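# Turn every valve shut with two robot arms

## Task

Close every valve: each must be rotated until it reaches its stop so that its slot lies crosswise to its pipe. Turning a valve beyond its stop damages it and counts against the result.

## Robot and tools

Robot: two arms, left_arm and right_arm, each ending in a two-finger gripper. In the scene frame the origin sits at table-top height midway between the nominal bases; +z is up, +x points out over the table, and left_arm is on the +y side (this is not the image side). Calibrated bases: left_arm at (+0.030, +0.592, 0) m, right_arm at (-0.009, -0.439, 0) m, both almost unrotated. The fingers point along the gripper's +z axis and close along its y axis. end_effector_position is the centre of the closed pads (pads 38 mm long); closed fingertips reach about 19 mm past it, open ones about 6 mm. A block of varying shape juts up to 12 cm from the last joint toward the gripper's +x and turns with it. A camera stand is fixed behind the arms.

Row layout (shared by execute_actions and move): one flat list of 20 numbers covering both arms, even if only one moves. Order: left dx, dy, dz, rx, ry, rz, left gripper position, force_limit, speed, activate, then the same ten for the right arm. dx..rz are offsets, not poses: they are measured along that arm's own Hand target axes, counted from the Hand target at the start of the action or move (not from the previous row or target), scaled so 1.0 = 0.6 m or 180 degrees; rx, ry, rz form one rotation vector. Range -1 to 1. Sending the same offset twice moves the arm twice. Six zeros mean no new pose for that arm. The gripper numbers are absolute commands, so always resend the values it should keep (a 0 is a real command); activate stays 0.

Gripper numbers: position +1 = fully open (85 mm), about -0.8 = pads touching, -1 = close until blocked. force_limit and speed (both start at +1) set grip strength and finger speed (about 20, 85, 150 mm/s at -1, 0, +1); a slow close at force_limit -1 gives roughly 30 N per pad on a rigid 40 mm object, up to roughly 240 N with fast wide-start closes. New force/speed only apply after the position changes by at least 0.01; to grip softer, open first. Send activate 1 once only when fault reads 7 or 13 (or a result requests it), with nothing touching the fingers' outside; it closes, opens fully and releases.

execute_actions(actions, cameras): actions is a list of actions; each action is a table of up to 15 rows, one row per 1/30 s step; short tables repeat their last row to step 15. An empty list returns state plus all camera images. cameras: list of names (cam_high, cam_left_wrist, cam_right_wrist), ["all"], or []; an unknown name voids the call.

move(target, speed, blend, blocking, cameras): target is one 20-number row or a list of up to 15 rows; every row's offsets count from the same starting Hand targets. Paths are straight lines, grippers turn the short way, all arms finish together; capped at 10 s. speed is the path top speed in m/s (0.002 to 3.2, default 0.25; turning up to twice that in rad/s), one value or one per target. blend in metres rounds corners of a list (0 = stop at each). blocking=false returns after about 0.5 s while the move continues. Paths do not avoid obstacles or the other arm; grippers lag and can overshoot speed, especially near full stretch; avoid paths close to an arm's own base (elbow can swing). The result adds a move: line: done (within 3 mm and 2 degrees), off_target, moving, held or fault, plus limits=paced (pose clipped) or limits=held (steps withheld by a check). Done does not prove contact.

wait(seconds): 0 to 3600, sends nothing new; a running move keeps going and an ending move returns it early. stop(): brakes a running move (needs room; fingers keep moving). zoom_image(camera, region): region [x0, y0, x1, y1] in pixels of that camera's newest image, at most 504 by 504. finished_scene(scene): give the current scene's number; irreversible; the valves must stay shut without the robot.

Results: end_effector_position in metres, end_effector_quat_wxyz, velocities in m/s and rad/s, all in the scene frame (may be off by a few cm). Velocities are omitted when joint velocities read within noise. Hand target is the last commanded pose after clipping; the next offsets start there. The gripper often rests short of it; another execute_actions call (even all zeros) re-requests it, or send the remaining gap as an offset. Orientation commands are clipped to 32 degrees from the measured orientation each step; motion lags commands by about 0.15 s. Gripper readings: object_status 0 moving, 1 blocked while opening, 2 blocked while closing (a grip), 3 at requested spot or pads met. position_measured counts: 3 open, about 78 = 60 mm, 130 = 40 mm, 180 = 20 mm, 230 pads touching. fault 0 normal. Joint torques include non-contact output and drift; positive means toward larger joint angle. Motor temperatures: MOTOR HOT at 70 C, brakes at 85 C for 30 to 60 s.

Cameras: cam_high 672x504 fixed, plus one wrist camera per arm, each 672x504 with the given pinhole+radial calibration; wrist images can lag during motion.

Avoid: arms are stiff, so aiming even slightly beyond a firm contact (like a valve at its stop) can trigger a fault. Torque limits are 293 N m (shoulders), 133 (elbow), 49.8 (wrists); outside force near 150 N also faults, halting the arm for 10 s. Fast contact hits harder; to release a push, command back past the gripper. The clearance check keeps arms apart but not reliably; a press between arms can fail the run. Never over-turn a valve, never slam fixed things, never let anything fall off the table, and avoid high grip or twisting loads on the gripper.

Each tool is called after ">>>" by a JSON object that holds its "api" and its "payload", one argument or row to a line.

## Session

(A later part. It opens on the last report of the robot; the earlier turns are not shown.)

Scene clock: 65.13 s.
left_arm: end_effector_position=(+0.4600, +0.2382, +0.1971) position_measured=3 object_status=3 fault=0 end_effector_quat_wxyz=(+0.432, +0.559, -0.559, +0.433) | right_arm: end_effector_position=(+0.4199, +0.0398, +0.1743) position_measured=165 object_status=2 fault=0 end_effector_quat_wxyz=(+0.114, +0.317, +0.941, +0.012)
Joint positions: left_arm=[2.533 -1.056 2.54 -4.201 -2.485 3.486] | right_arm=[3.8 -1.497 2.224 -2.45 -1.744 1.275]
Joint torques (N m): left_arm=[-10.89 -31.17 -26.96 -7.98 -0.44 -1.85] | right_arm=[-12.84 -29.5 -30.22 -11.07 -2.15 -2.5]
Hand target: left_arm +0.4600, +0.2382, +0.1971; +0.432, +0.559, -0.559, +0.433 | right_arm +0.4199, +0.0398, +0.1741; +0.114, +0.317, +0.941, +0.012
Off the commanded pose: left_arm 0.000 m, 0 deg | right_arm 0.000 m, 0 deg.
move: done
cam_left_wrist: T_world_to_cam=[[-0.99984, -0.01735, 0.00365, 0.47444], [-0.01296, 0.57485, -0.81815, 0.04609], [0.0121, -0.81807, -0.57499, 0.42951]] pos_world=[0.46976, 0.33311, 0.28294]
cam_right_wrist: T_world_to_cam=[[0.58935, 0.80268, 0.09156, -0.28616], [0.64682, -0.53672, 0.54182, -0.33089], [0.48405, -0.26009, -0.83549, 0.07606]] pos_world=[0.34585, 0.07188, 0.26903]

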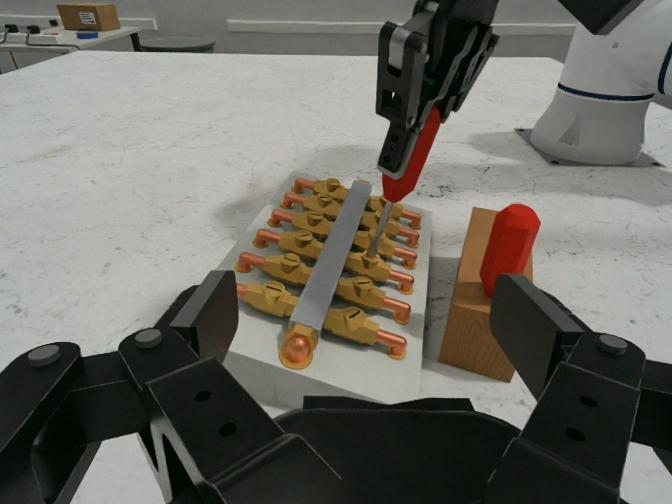

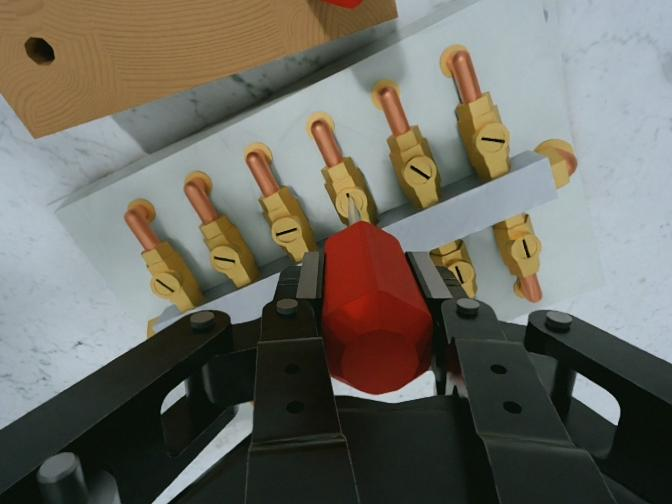

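>>> {"api": "move", "payload": {
  "target": [0,0,0,0,0,0,1,1,1,0,0,0,0.0009,0,0,0,-0.97,0.6,-1,0],
  "speed": 0.015,
  "cameras": ["cam_left_wrist","cam_right_wrist"]
}}

>>> {"api": "zoom_image", "payload": {
  "camera": "cam_right_wrist",
  "region": [330, 180, 370, 220]
}}

>>> {"api": "zoom_image", "payload": {
  "camera": "cam_left_wrist",
  "region": [350, 225, 390, 265]
}}

Scene clock: 65.83 s.
left_arm: end_effector_position=(+0.4600, +0.2382, +0.1971) position_measured=3 object_status=3 fault=0 end_effector_quat_wxyz=(+0.432, +0.559, -0.559, +0.433) | right_arm: end_effector_position=(+0.4201, +0.0398, +0.1737) position_measured=165 object_status=2 fault=0 end_effector_quat_wxyz=(+0.114, +0.317, +0.941, +0.012)
Joint positions: left_arm=[2.533 -1.056 2.54 -4.201 -2.485 3.486] | right_arm=[3.799 -1.496 2.225 -2.451 -1.744 1.275]
Joint torques (N m): left_arm=[-8.73 -28.91 -27.93 -7.84 -0.2 -2.09] | right_arm=[-22.95 2.71 -11.49 -6.79 0.37 -2.36]
Hand target: left_arm +0.4600, +0.2382, +0.1971; +0.432, +0.559, -0.559, +0.433 | right_arm +0.4200, +0.0397, +0.1736; +0.114, +0.317, +0.941, +0.012
Off the commanded pose: left_arm 0.000 m, 0 deg | right_arm 0.000 m, 0 deg.
move: done
cam_left_wrist: T_world_to_cam=[[-0.99984, -0.01735, 0.00365, 0.47444], [-0.01296, 0.57485, -0.81815, 0.04609], [0.0121, -0.81807, -0.57499, 0.42951]] pos_world=[0.46976, 0.33311, 0.28294]
cam_right_wrist: T_world_to_cam=[[0.58937, 0.80266, 0.09151, -0.28614], [0.64685, -0.53673, 0.54176, -0.33057], [0.48397, -0.2601, -0.83554, 0.07547]] pos_world=[0.34595, 0.07188, 0.26833]

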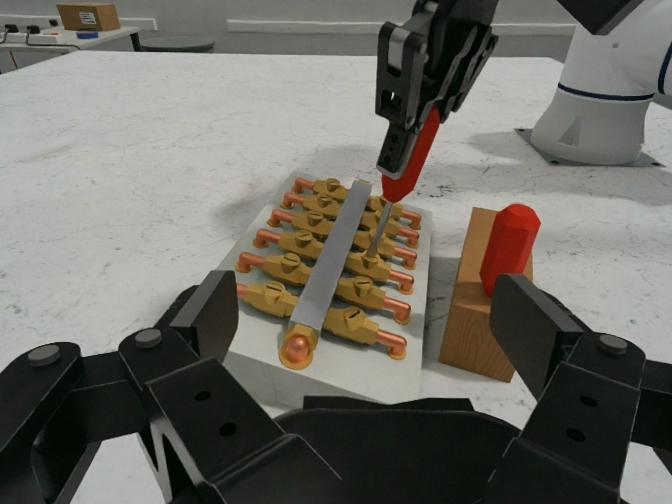

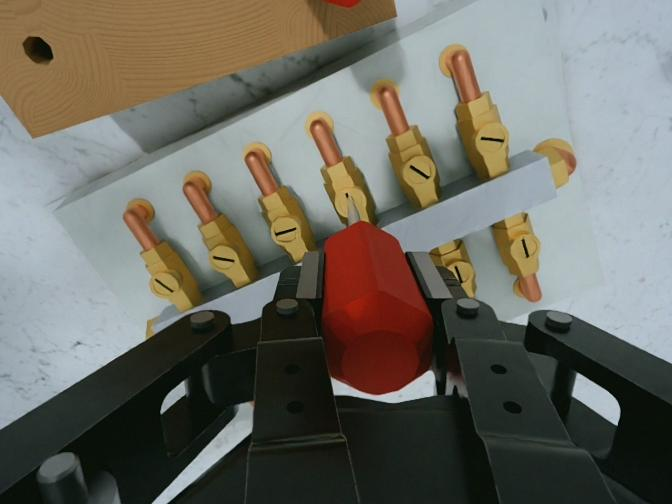

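Scaled by 12.600 from the camera's image (finer frame: 960x720).

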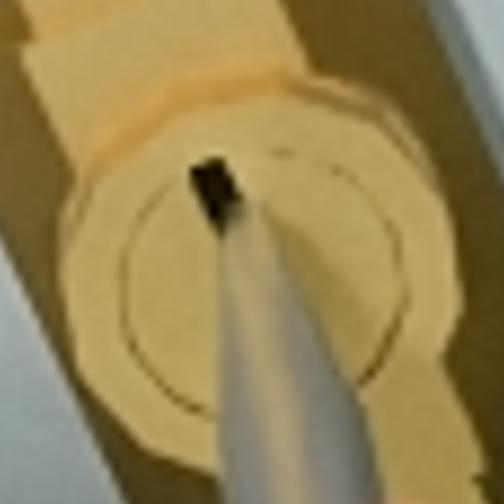

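Scaled by 12.600 from the camera's image (finer frame: 960x720).

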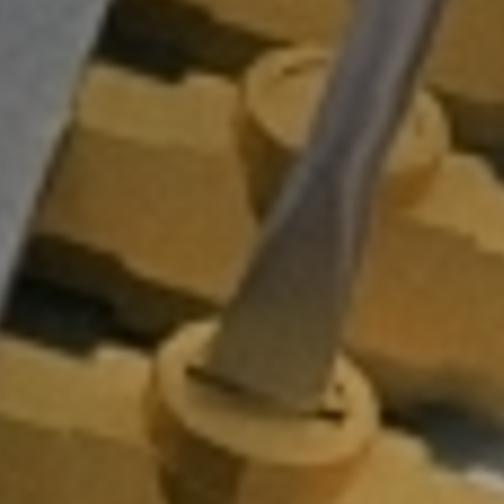

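>>> {"api": "move", "payload": {
  "target": [
    [0,0,0,0,0,0,1,1,1,0,0,0,-0.0035,0,0,0,-0.97,0.6,-1,0],
    [0,0,0,0,0,0,1,1,1,0,0.0003,0.0007,-0.0035,0,0,-0.015,-0.97,0.6,-1,0],
    [0,0,0,0,0,0,1,1,1,0,0.0003,0.0007,0.0001,0,0,-0.015,-0.97,0.6,-1,0]
  ],
  "speed": [0.04,0.06,0.02],
  "cameras": ["cam_left_wrist","cam_right_wrist"]
}}

>>> {"api": "zoom_image", "payload": {
  "camera": "cam_right_wrist",
  "region": [330, 180, 370, 220]
}}

>>> {"api": "zoom_image", "payload": {
  "camera": "cam_left_wrist",
  "region": [350, 225, 390, 265]
}}

Scene clock: 67.57 s.
left_arm: end_effector_position=(+0.4600, +0.2382, +0.1971) position_measured=3 object_status=3 fault=0 end_effector_quat_wxyz=(+0.432, +0.559, -0.559, +0.433) | right_arm: end_effector_position=(+0.4202, +0.0403, +0.1739) position_measured=165 object_status=2 fault=0 end_effector_quat_wxyz=(+0.114, +0.295, +0.949, +0.010)
Joint positions: left_arm=[2.533 -1.056 2.54 -4.201 -2.485 3.486] | right_arm=[3.8 -1.496 2.224 -2.451 -1.744 1.228]
Joint torques (N m): left_arm=[-8.25 -32.03 -27.54 -7.77 -0.46 -1.71] | right_arm=[-22.26 -7.9 -17.03 -9.12 1.96 -2.4]
Hand target: left_arm +0.4600, +0.2382, +0.1971; +0.432, +0.559, -0.559, +0.433 | right_arm +0.4201, +0.0402, +0.1735; +0.114, +0.295, +0.949, +0.009
Off the commanded pose: left_arm 0.000 m, 0 deg | right_arm 0.000 m, 0 deg.
move: done
cam_left_wrist: T_world_to_cam=[[-0.99984, -0.01735, 0.00365, 0.47444], [-0.01296, 0.57485, -0.81815, 0.04609], [0.0121, -0.81807, -0.57499, 0.42951]] pos_world=[0.46976, 0.33311, 0.28294]
cam_right_wrist: T_world_to_cam=[[0.55207, 0.82977, 0.08185, -0.2704], [0.67178, -0.50079, 0.54582, -0.34323], [0.4939, -0.24634, -0.8339, 0.07072]] pos_world=[0.34492, 0.0699, 0.26844]

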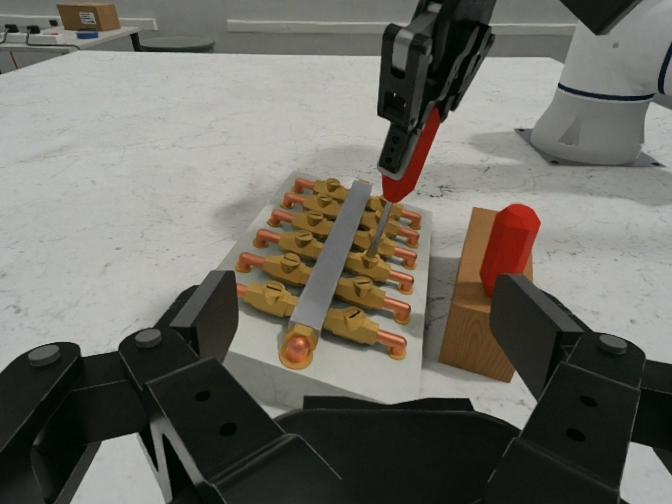

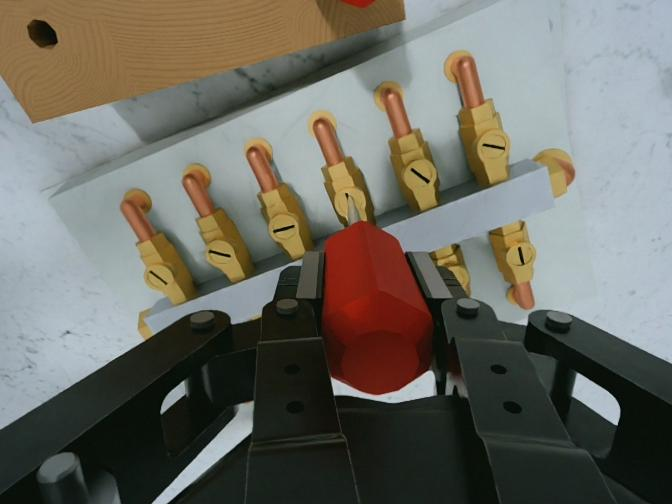

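Scaled by 12.600 from the camera's image (finer frame: 960x720).

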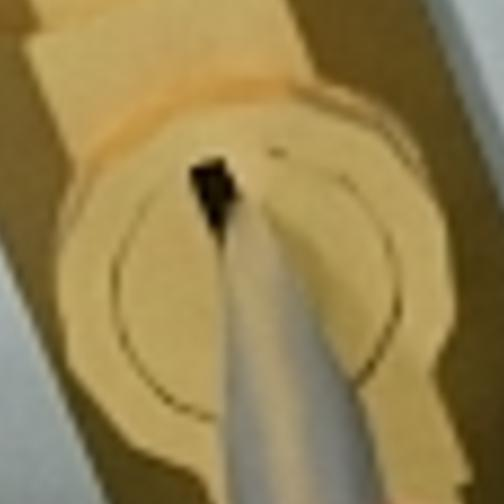

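Scaled by 12.600 from the camera's image (finer frame: 960x720).

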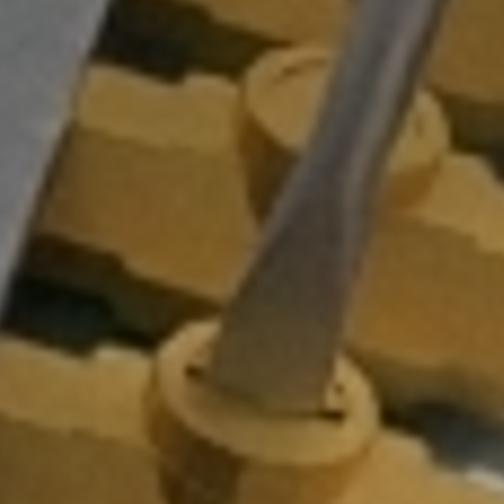

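>>> {"api": "move", "payload": {
  "target": [0,0,0,0,0,0,1,1,1,0,-0.00012,-0.0003,0,0,0,0,-0.97,0.6,-1,0],
  "speed": 0.015
}}

>>> {"api": "move", "payload": {
  "target": [0,0,0,0,0,0,1,1,1,0,-0.00012,-0.0003,0,0,0,0,-0.97,0.6,-1,0],
  "speed": 0.015
}}

>>> {"api": "move", "payload": {
  "target": [0,0,0,0,0,0,1,1,1,0,-0.00012,-0.0003,0,0,0,0,-0.97,0.6,-1,0],
  "speed": 0.015,
  "cameras": ["cam_left_wrist","cam_right_wrist"]
}}

>>> {"api": "zoom_image", "payload": {
  "camera": "cam_right_wrist",
  "region": [330, 180, 370, 220]
}}

>>> {"api": "zoom_image", "payload": {
  "camera": "cam_left_wrist",
  "region": [350, 225, 390, 265]
}}

Scene clock: 68.50 s.
left_arm: end_effector_position=(+0.4600, +0.2382, +0.1971) position_measured=3 object_status=3 fault=0 end_effector_quat_wxyz=(+0.432, +0.559, -0.559, +0.433) | right_arm: end_effector_position=(+0.4201, +0.0400, +0.1735) position_measured=165 object_status=2 fault=0 end_effector_quat_wxyz=(+0.114, +0.295, +0.949, +0.009)
Joint positions: left_arm=[2.533 -1.056 2.54 -4.201 -2.485 3.486] | right_arm=[3.8 -1.496 2.225 -2.451 -1.744 1.228]
Joint torques (N m): left_arm=[-11.88 -30.04 -27.83 -7.74 -0.56 -1.42] | right_arm=[-25.76 -11.87 -1.72 -2.04 3.09 -2.82]
Hand target: left_arm +0.4600, +0.2382, +0.1971; +0.432, +0.559, -0.559, +0.433 | right_arm +0.4201, +0.0400, +0.1735; +0.114, +0.295, +0.949, +0.009
Off the commanded pose: left_arm 0.000 m, 0 deg | right_arm 0.000 m, 0 deg.
move: done

Scene clock: 69.00 s.
left_arm: end_effector_position=(+0.4600, +0.2382, +0.1971) position_measured=3 object_status=3 fault=0 end_effector_quat_wxyz=(+0.432, +0.559, -0.559, +0.433) | right_arm: end_effector_position=(+0.4201, +0.0398, +0.1735) position_measured=165 object_status=2 fault=0 end_effector_quat_wxyz=(+0.114, +0.295, +0.949, +0.009)
Joint positions: left_arm=[2.533 -1.056 2.54 -4.201 -2.485 3.486] | right_arm=[3.799 -1.496 2.225 -2.451 -1.744 1.228]
Joint torques (N m): left_arm=[-6.6 -32.03 -28.15 -8.14 -0.39 -2.08] | right_arm=[-25.97 -14.06 -1.46 -2.74 2.05 -2.44]
Hand target: left_arm +0.4600, +0.2382, +0.1971; +0.432, +0.559, -0.559, +0.433 | right_arm +0.4201, +0.0398, +0.1735; +0.114, +0.295, +0.949, +0.009
Off the commanded pose: left_arm 0.000 m, 0 deg | right_arm 0.000 m, 0 deg.
move: done

Scene clock: 69.50 s.
left_arm: end_effector_position=(+0.4600, +0.2382, +0.1971) position_measured=3 object_status=3 fault=0 end_effector_quat_wxyz=(+0.432, +0.559, -0.559, +0.433) | right_arm: end_effector_position=(+0.4200, +0.0396, +0.1735) position_measured=165 object_status=2 fault=0 end_effector_quat_wxyz=(+0.114, +0.295, +0.949, +0.009)
Joint positions: left_arm=[2.533 -1.056 2.54 -4.201 -2.485 3.486] | right_arm=[3.799 -1.496 2.225 -2.451 -1.744 1.228]
Joint torques (N m): left_arm=[-7.4 -31.07 -26.55 -7.67 -0.02 -1.54] | right_arm=[-26.17 -15.64 -1.2 -2.19 2.12 -2.62]
Hand target: left_arm +0.4600, +0.2382, +0.1971; +0.432, +0.559, -0.559, +0.433 | right_arm +0.4200, +0.0396, +0.1735; +0.114, +0.295, +0.949, +0.009
Off the commanded pose: left_arm 0.000 m, 0 deg | right_arm 0.000 m, 0 deg.
move: done
cam_left_wrist: T_world_to_cam=[[-0.99984, -0.01735, 0.00365, 0.47444], [-0.01296, 0.57485, -0.81815, 0.04609], [0.0121, -0.81807, -0.57499, 0.42951]] pos_world=[0.46976, 0.33311, 0.28294]
cam_right_wrist: T_world_to_cam=[[0.5521, 0.82979, 0.0814, -0.26965], [0.67202, -0.50065, 0.54565, -0.34322], [0.49353, -0.24656, -0.83405, 0.07052]] pos_world=[0.34472, 0.0693, 0.26804]

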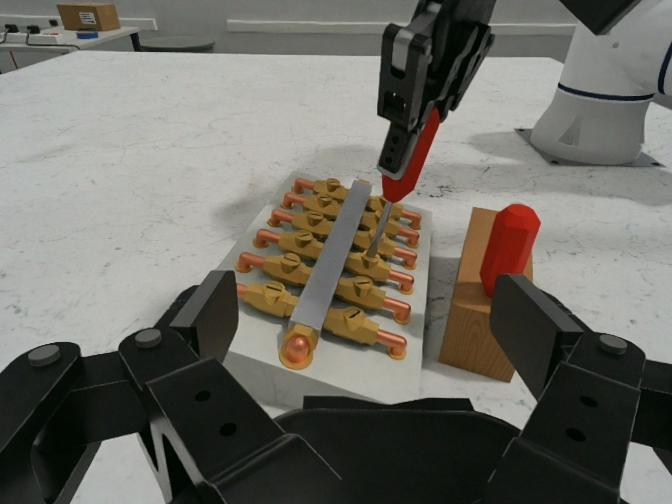

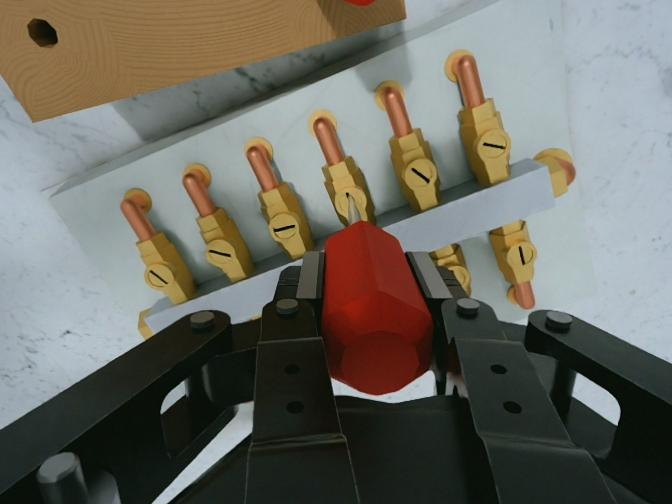

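Scaled by 12.600 from the camera's image (finer frame: 960x720).

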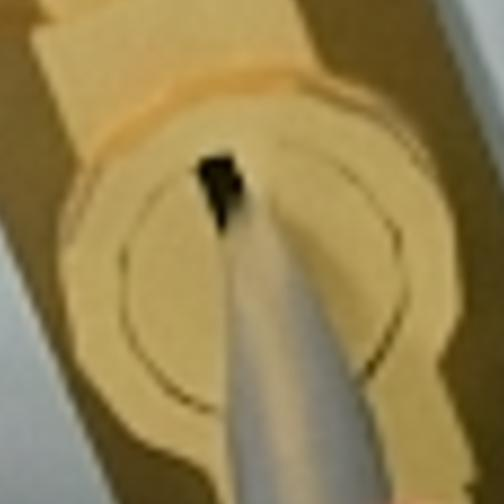

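Scaled by 12.600 from the camera's image (finer frame: 960x720).

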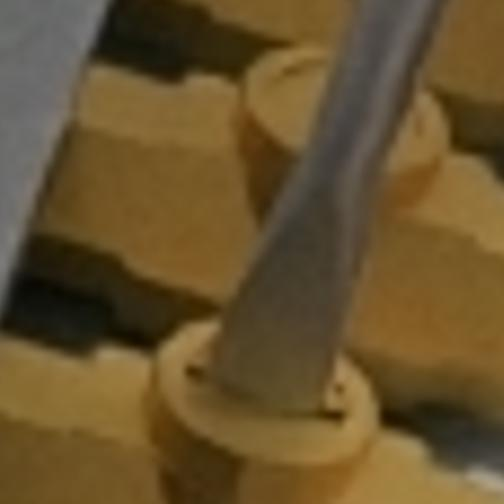

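>>> {"api": "move", "payload": {
  "target": [
    [0,0,0,0,0,0,1,1,1,0,0,0,-0.0004,0,0,0,-0.97,0.6,-1,0],
    [0,0,0,0,0,0,1,1,1,0,0.0004,0.0009,-0.0004,0,0,-0.0444,-0.97,0.6,-1,0]
  ],
  "speed": 0.03,
  "cameras": ["cam_left_wrist","cam_right_wrist"]
}}

>>> {"api": "zoom_image", "payload": {
  "camera": "cam_right_wrist",
  "region": [330, 180, 370, 220]
}}

>>> {"api": "zoom_image", "payload": {
  "camera": "cam_left_wrist",
  "region": [350, 225, 390, 265]
}}

Scene clock: 72.67 s.
left_arm: end_effector_position=(+0.4600, +0.2382, +0.1971) position_measured=3 object_status=3 fault=0 end_effector_quat_wxyz=(+0.432, +0.559, -0.559, +0.433) | right_arm: end_effector_position=(+0.4201, +0.0402, +0.1737) position_measured=165 object_status=2 fault=0 end_effector_quat_wxyz=(+0.115, +0.228, +0.967, +0.001)
Joint positions: left_arm=[2.533 -1.056 2.54 -4.201 -2.485 3.486] | right_arm=[3.8 -1.496 2.224 -2.451 -1.744 1.089]
Joint torques (N m): left_arm=[-9.06 -29.25 -27.84 -7.8 -0.37 -2.03] | right_arm=[1.51 -6.6 -25.53 7.95 -2.84 -2.61]
Hand target: left_arm +0.4600, +0.2382, +0.1971; +0.432, +0.559, -0.559, +0.433 | right_arm +0.4201, +0.0402, +0.1737; +0.115, +0.228, +0.967, +0.001
Off the commanded pose: left_arm 0.000 m, 0 deg | right_arm 0.000 m, 0 deg.
move: done
cam_left_wrist: T_world_to_cam=[[-0.99984, -0.01735, 0.00365, 0.47444], [-0.01296, 0.57485, -0.81815, 0.04609], [0.0121, -0.81807, -0.57499, 0.42951]] pos_world=[0.46976, 0.33311, 0.28294]
cam_right_wrist: T_world_to_cam=[[0.43523, 0.89885, 0.0513, -0.21868], [0.73614, -0.3881, 0.55451, -0.37618], [0.51833, -0.20357, -0.8306, 0.05809]] pos_world=[0.34199, 0.06239, 0.26806]

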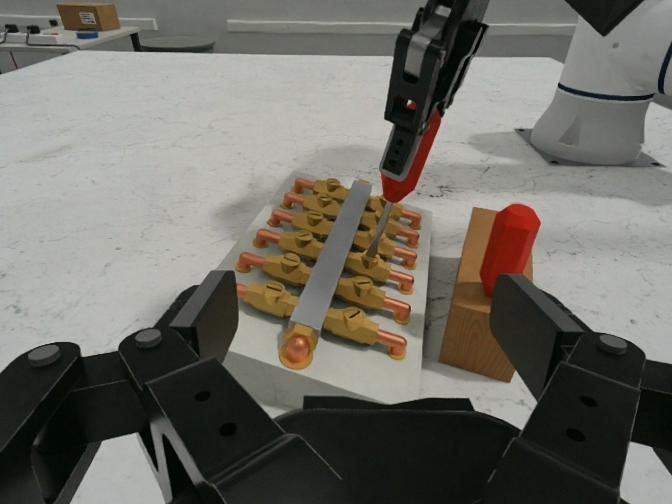

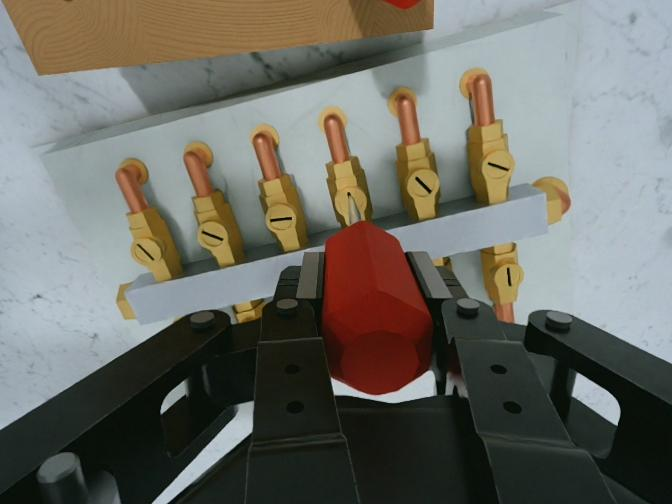

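Scaled by 12.600 from the camera's image (finer frame: 960x720).

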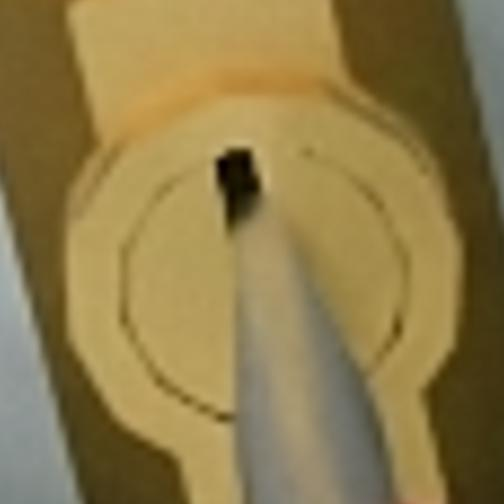

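Scaled by 12.600 from the camera's image (finer frame: 960x720).

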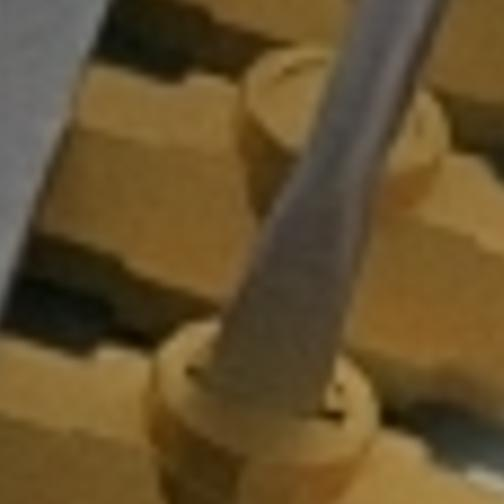

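>>> {"api": "move", "payload": {
  "target": [
    [0,0,0,0,0,0,1,1,1,0,0,0,-0.0050,0,0,0,-0.97,0.6,-1,0],
    [0,0,0,0,0,0,1,1,1,0,-0.0003,-0.0004,-0.0050,0,0,0.028,-0.97,0.6,-1,0]
  ],
  "speed": 0.06,
  "cameras": ["cam_left_wrist","cam_right_wrist"]
}}

>>> {"api": "zoom_image", "payload": {
  "camera": "cam_right_wrist",
  "region": [330, 180, 370, 220]
}}

>>> {"api": "zoom_image", "payload": {
  "camera": "cam_left_wrist",
  "region": [350, 225, 390, 265]
}}

Scene clock: 74.40 s.
left_arm: end_effector_position=(+0.4600, +0.2382, +0.1971) position_measured=3 object_status=3 fault=0 end_effector_quat_wxyz=(+0.432, +0.559, -0.559, +0.433) | right_arm: end_effector_position=(+0.4195, +0.0401, +0.1767) position_measured=165 object_status=2 fault=0 end_effector_quat_wxyz=(+0.114, +0.270, +0.956, +0.006)
Joint positions: left_arm=[2.533 -1.056 2.54 -4.201 -2.485 3.486] | right_arm=[3.8 -1.501 2.222 -2.444 -1.744 1.177]
Joint torques (N m): left_arm=[-8.41 -26.42 -26.4 -8.06 -0.68 -2.29] | right_arm=[-15.5 -61.62 -34.61 -1.42 0.33 1.16]
Hand target: left_arm +0.4600, +0.2382, +0.1971; +0.432, +0.559, -0.559, +0.433 | right_arm +0.4195, +0.0401, +0.1767; +0.114, +0.271, +0.956, +0.006
Off the commanded pose: left_arm 0.000 m, 0 deg | right_arm 0.000 m, 0 deg.
move: done
cam_left_wrist: T_world_to_cam=[[-0.99984, -0.01735, 0.00365, 0.47444], [-0.01296, 0.57485, -0.81815, 0.04609], [0.0121, -0.81807, -0.57499, 0.42951]] pos_world=[0.46976, 0.33311, 0.28294]
cam_right_wrist: T_world_to_cam=[[0.50968, 0.85748, 0.07041, -0.25131], [0.69768, -0.45981, 0.54938, -0.35748], [0.50345, -0.23088, -0.8326, 0.06854]] pos_world=[0.34299, 0.06694, 0.27115]

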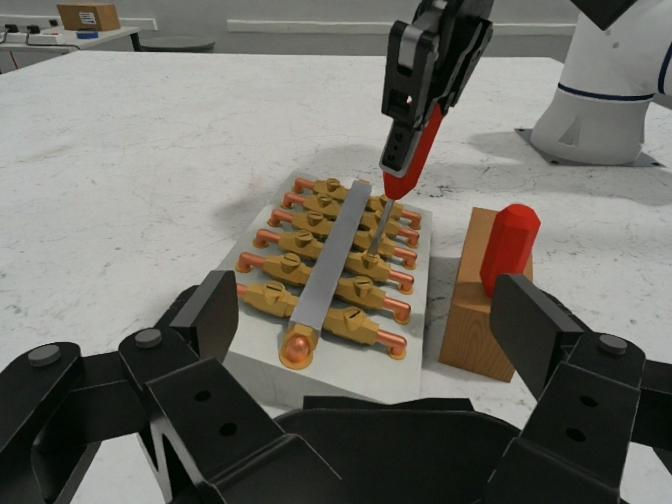

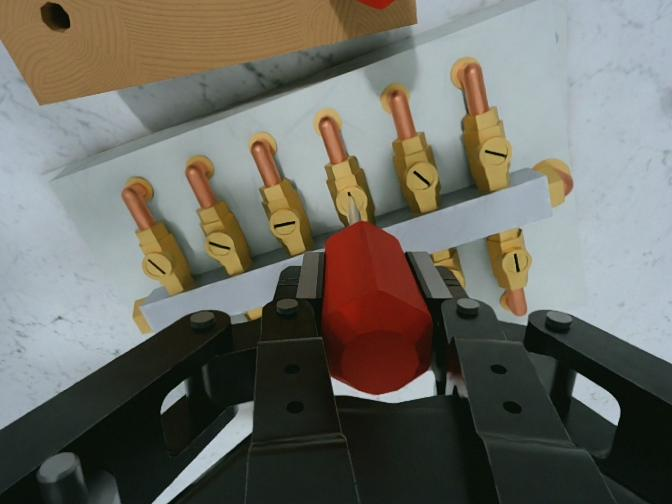

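Scaled by 12.600 from the camera's image (finer frame: 960x720).

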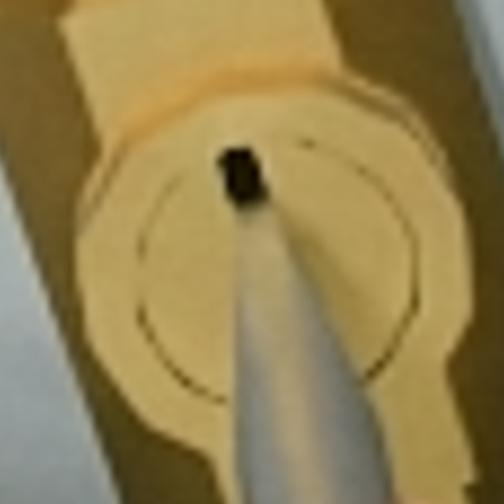

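Scaled by 12.600 from the camera's image (finer frame: 960x720).

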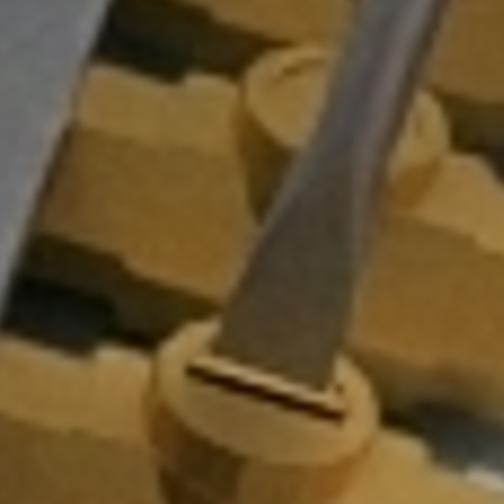

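>>> {"api": "zoom_image", "payload": {
  "camera": "cam_left_wrist",
  "region": [360, 245, 380, 265]
}}

>>> {"api": "zoom_image", "payload": {
  "camera": "cam_right_wrist",
  "region": [340, 185, 360, 205]
}}

Scaled by 25.200 from the camera's image (finer frame: 960x720).

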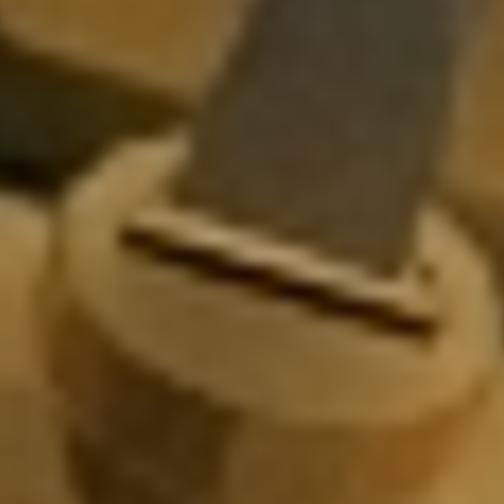

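Scaled by 25.200 from the camera's image (finer frame: 960x720).

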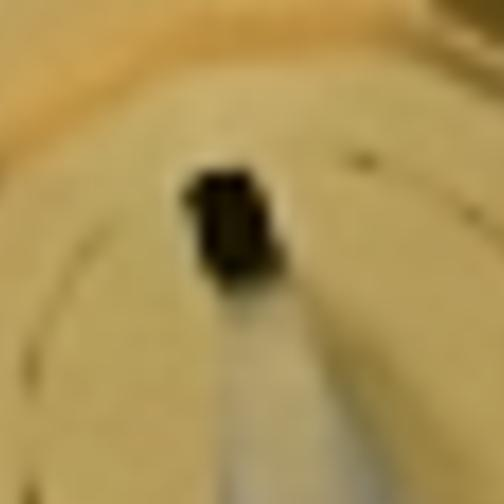

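>>> {"api": "move", "payload": {
  "target": [0,0,0,0,0,0,1,1,1,0,0.0003,0.0006,0,0,0,-0.028,-0.97,0.6,-1,0],
  "speed": 0.06,
  "cameras": ["cam_left_wrist","cam_right_wrist"]
}}

>>> {"api": "zoom_image", "payload": {
  "camera": "cam_right_wrist",
  "region": [335, 180, 365, 210]
}}

>>> {"api": "zoom_image", "payload": {
  "camera": "cam_left_wrist",
  "region": [360, 245, 380, 265]
}}

Scene clock: 76.53 s.
left_arm: end_effector_position=(+0.4600, +0.2382, +0.1971) position_measured=3 object_status=3 fault=0 end_effector_quat_wxyz=(+0.432, +0.559, -0.559, +0.433) | right_arm: end_effector_position=(+0.4195, +0.0404, +0.1767) position_measured=165 object_status=2 fault=0 end_effector_quat_wxyz=(+0.115, +0.228, +0.967, +0.001)
Joint positions: left_arm=[2.533 -1.056 2.54 -4.201 -2.485 3.486] | right_arm=[3.801 -1.5 2.222 -2.444 -1.744 1.09]
Joint torques (N m): left_arm=[-10.4 -32.84 -27.26 -7.97 -0.67 -1.79] | right_arm=[9.65 -36.06 -51.03 -1.93 -0.34 -2.79]
Hand target: left_arm +0.4600, +0.2382, +0.1971; +0.432, +0.559, -0.559, +0.433 | right_arm +0.4195, +0.0405, +0.1767; +0.115, +0.228, +0.967, +0.001
Off the commanded pose: left_arm 0.000 m, 0 deg | right_arm 0.000 m, 0 deg.
move: done
cam_left_wrist: T_world_to_cam=[[-0.99984, -0.01735, 0.00365, 0.47444], [-0.01296, 0.57485, -0.81815, 0.04609], [0.0121, -0.81807, -0.57499, 0.42951]] pos_world=[0.46976, 0.33311, 0.28294]
cam_right_wrist: T_world_to_cam=[[0.43522, 0.89887, 0.05118, -0.21871], [0.73616, -0.38801, 0.55454, -0.37729], [0.51832, -0.20367, -0.83058, 0.06085]] pos_world=[0.34139, 0.06259, 0.27096]

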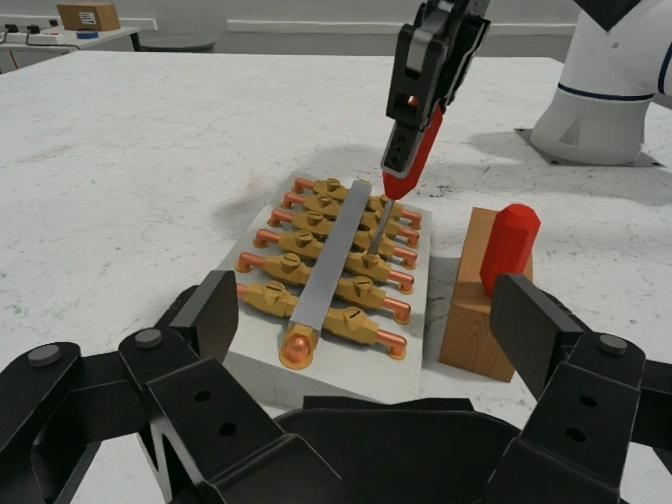

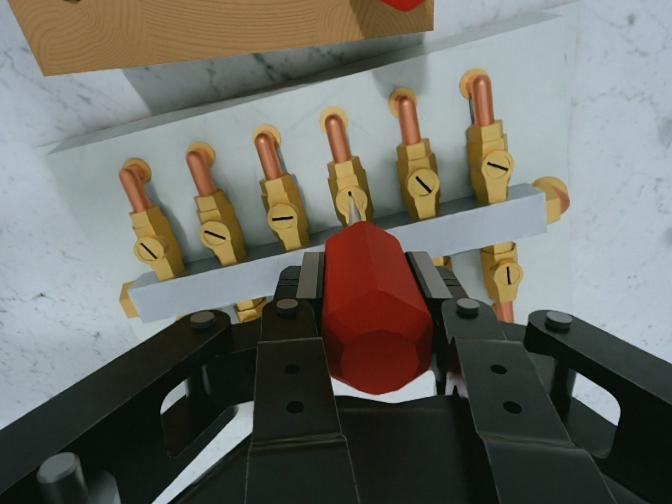

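Scaled by 16.800 from the camera's image (finer frame: 960x720).

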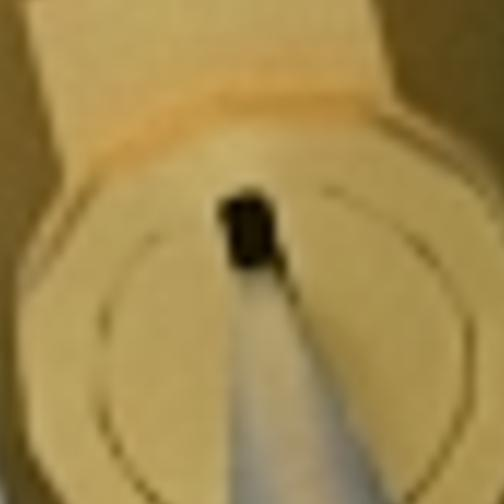

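Scaled by 25.200 from the camera's image (finer frame: 960x720).

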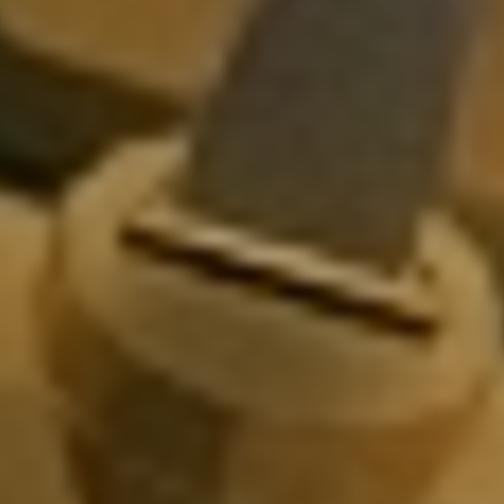

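>>> {"api": "move", "payload": {
  "target": [0,0,0,0,0,0,1,1,1,0,0,0,0.0038,0,0,0,-0.97,0.6,-1,0],
  "speed": 0.03,
  "cameras": ["cam_left_wrist","cam_right_wrist"]
}}

>>> {"api": "zoom_image", "payload": {
  "camera": "cam_right_wrist",
  "region": [335, 180, 365, 210]
}}

>>> {"api": "zoom_image", "payload": {
  "camera": "cam_left_wrist",
  "region": [360, 245, 380, 265]
}}

Scene clock: 77.33 s.
left_arm: end_effector_position=(+0.4600, +0.2382, +0.1971) position_measured=3 object_status=3 fault=0 end_effector_quat_wxyz=(+0.432, +0.559, -0.559, +0.433) | right_arm: end_effector_position=(+0.4200, +0.0403, +0.1745) position_measured=165 object_status=2 fault=0 end_effector_quat_wxyz=(+0.115, +0.228, +0.967, +0.001)
Joint positions: left_arm=[2.533 -1.056 2.54 -4.201 -2.485 3.486] | right_arm=[3.8 -1.497 2.223 -2.449 -1.744 1.089]
Joint torques (N m): left_arm=[-7.36 -28.14 -26.17 -7.66 -0.5 -2.21] | right_arm=[-13.36 -35.8 -34.62 -12.02 2.08 -2.77]
Hand target: left_arm +0.4600, +0.2382, +0.1971; +0.432, +0.559, -0.559, +0.433 | right_arm +0.4200, +0.0403, +0.1745; +0.115, +0.228, +0.967, +0.001
Off the commanded pose: left_arm 0.000 m, 0 deg | right_arm 0.000 m, 0 deg.
move: done
cam_left_wrist: T_world_to_cam=[[-0.99984, -0.01735, 0.00365, 0.47444], [-0.01296, 0.57485, -0.81815, 0.04609], [0.0121, -0.81807, -0.57499, 0.42951]] pos_world=[0.46976, 0.33311, 0.28294]
cam_right_wrist: T_world_to_cam=[[0.4349, 0.89902, 0.05122, -0.21863], [0.73628, -0.38777, 0.55456, -0.37654], [0.51842, -0.20347, -0.83057, 0.0587]] pos_world=[0.34189, 0.06249, 0.26876]

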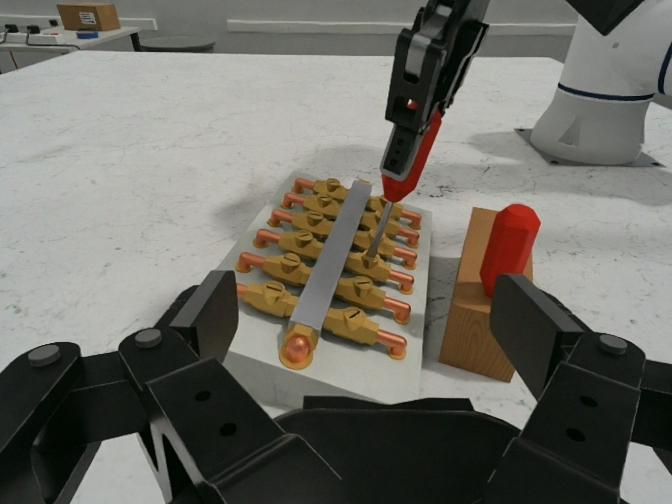

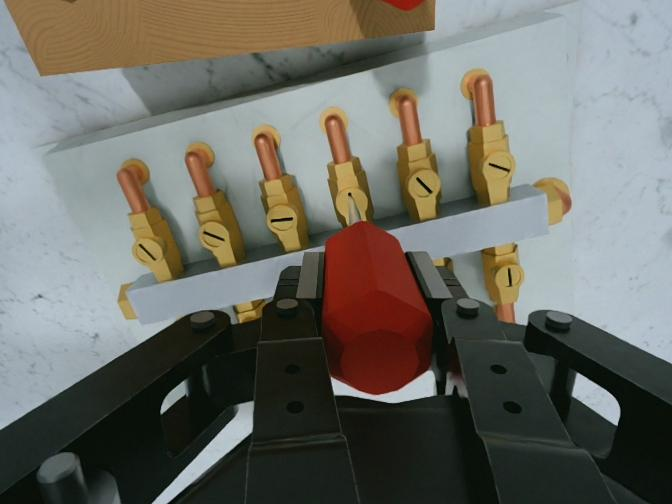

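Scaled by 16.800 from the camera's image (finer frame: 960x720).

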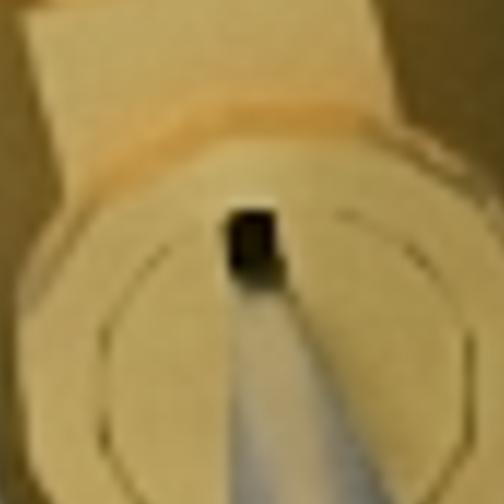

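Scaled by 25.200 from the camera's image (finer frame: 960x720).

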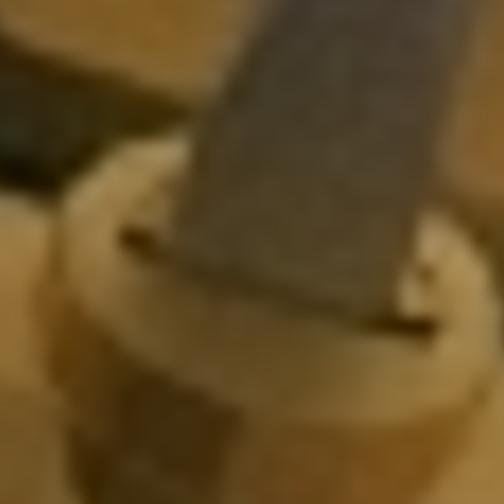

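>>> {"api": "move", "payload": {
  "target": [0,0,0,0,0,0,1,1,1,0,0,0,0.001,0,0,0,-0.97,0.6,-1,0],
  "speed": 0.015
}}

>>> {"api": "move", "payload": {
  "target": [0,0,0,0,0,0,1,1,1,0,0,0,0.0008,0,0,0,-0.97,0.6,-1,0],
  "speed": 0.015,
  "cameras": ["cam_left_wrist","cam_right_wrist"]
}}

>>> {"api": "zoom_image", "payload": {
  "camera": "cam_right_wrist",
  "region": [335, 180, 365, 210]
}}

>>> {"api": "zoom_image", "payload": {
  "camera": "cam_left_wrist",
  "region": [360, 245, 380, 265]
}}

Scene clock: 78.00 s.
left_arm: end_effector_position=(+0.4600, +0.2382, +0.1971) position_measured=3 object_status=3 fault=0 end_effector_quat_wxyz=(+0.432, +0.559, -0.559, +0.433) | right_arm: end_effector_position=(+0.4202, +0.0403, +0.1740) position_measured=165 object_status=2 fault=0 end_effector_quat_wxyz=(+0.115, +0.228, +0.967, +0.001)
Joint positions: left_arm=[2.533 -1.056 2.54 -4.201 -2.485 3.486] | right_arm=[3.8 -1.496 2.224 -2.45 -1.744 1.089]
Joint torques (N m): left_arm=[-8.23 -33.34 -26.51 -7.62 -0.56 -1.81] | right_arm=[-19.04 -18 -24.39 -10.24 2.29 -2.7]
Hand target: left_arm +0.4600, +0.2382, +0.1971; +0.432, +0.559, -0.559, +0.433 | right_arm +0.4201, +0.0403, +0.1739; +0.115, +0.228, +0.967, +0.001
Off the commanded pose: left_arm 0.000 m, 0 deg | right_arm 0.000 m, 0 deg.
move: done

Scene clock: 78.50 s.
left_arm: end_effector_position=(+0.4600, +0.2382, +0.1971) position_measured=3 object_status=3 fault=0 end_effector_quat_wxyz=(+0.432, +0.559, -0.559, +0.433) | right_arm: end_effector_position=(+0.4203, +0.0403, +0.1735) position_measured=165 object_status=2 fault=0 end_effector_quat_wxyz=(+0.115, +0.228, +0.967, +0.001)
Joint positions: left_arm=[2.533 -1.056 2.54 -4.201 -2.485 3.486] | right_arm=[3.8 -1.495 2.224 -2.451 -1.744 1.089]
Joint torques (N m): left_arm=[-10.68 -28.52 -27.55 -7.59 -0.24 -1.78] | right_arm=[-25.92 3.77 -11.73 -7.43 2.62 -2.72]
Hand target: left_arm +0.4600, +0.2382, +0.1971; +0.432, +0.559, -0.559, +0.433 | right_arm +0.4202, +0.0403, +0.1734; +0.115, +0.228, +0.967, +0.001
Off the commanded pose: left_arm 0.000 m, 0 deg | right_arm 0.000 m, 0 deg.
move: done
cam_left_wrist: T_world_to_cam=[[-0.99984, -0.01735, 0.00365, 0.47444], [-0.01296, 0.57485, -0.81815, 0.04609], [0.0121, -0.81807, -0.57499, 0.42951]] pos_world=[0.46976, 0.33311, 0.28294]
cam_right_wrist: T_world_to_cam=[[0.43495, 0.89899, 0.05137, -0.21873], [0.73621, -0.38789, 0.55456, -0.3761], [0.51847, -0.20339, -0.83056, 0.05774]] pos_world=[0.34209, 0.06249, 0.26776]

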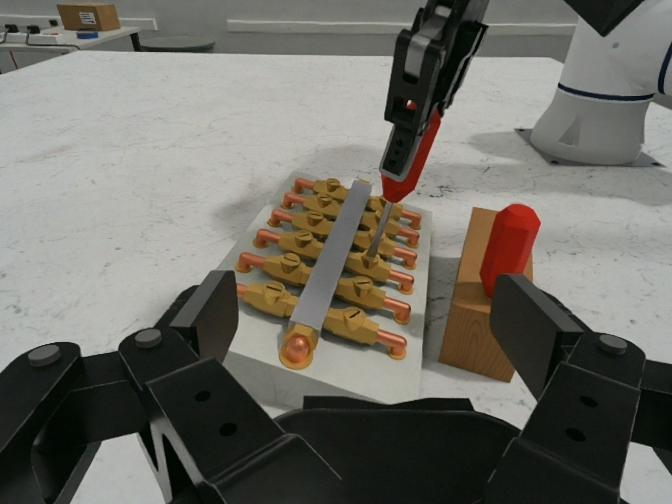

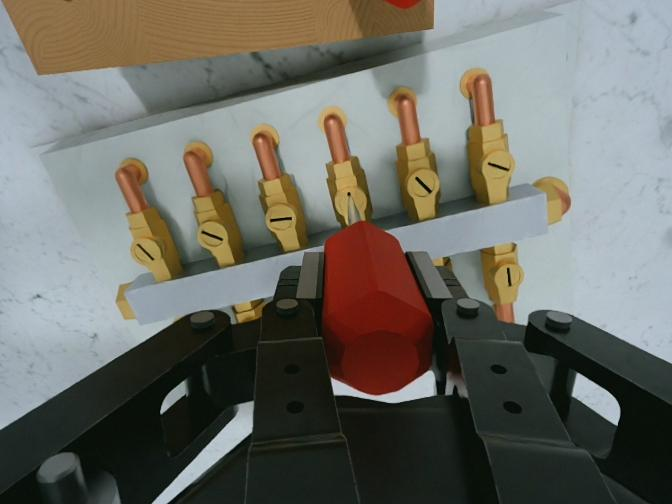

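Scaled by 16.800 from the camera's image (finer frame: 960x720).

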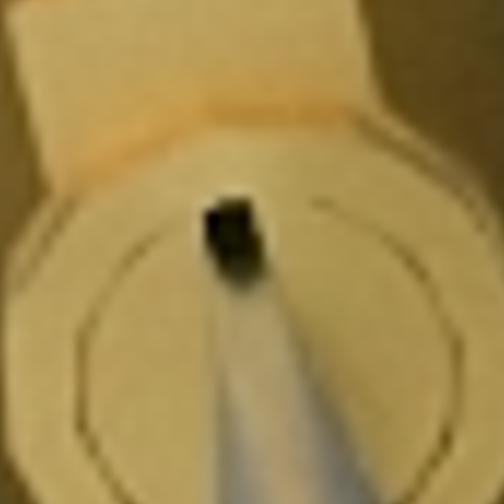

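Scaled by 25.200 from the camera's image (finer frame: 960x720).

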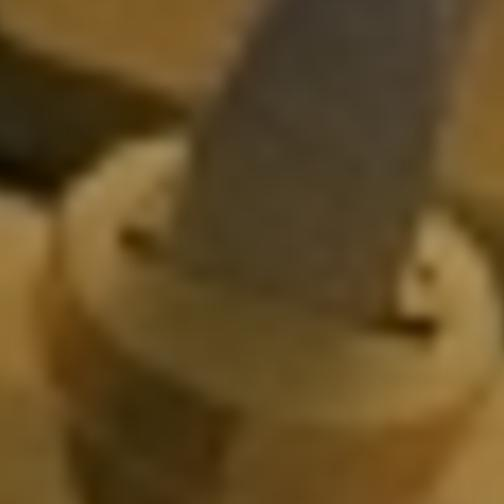

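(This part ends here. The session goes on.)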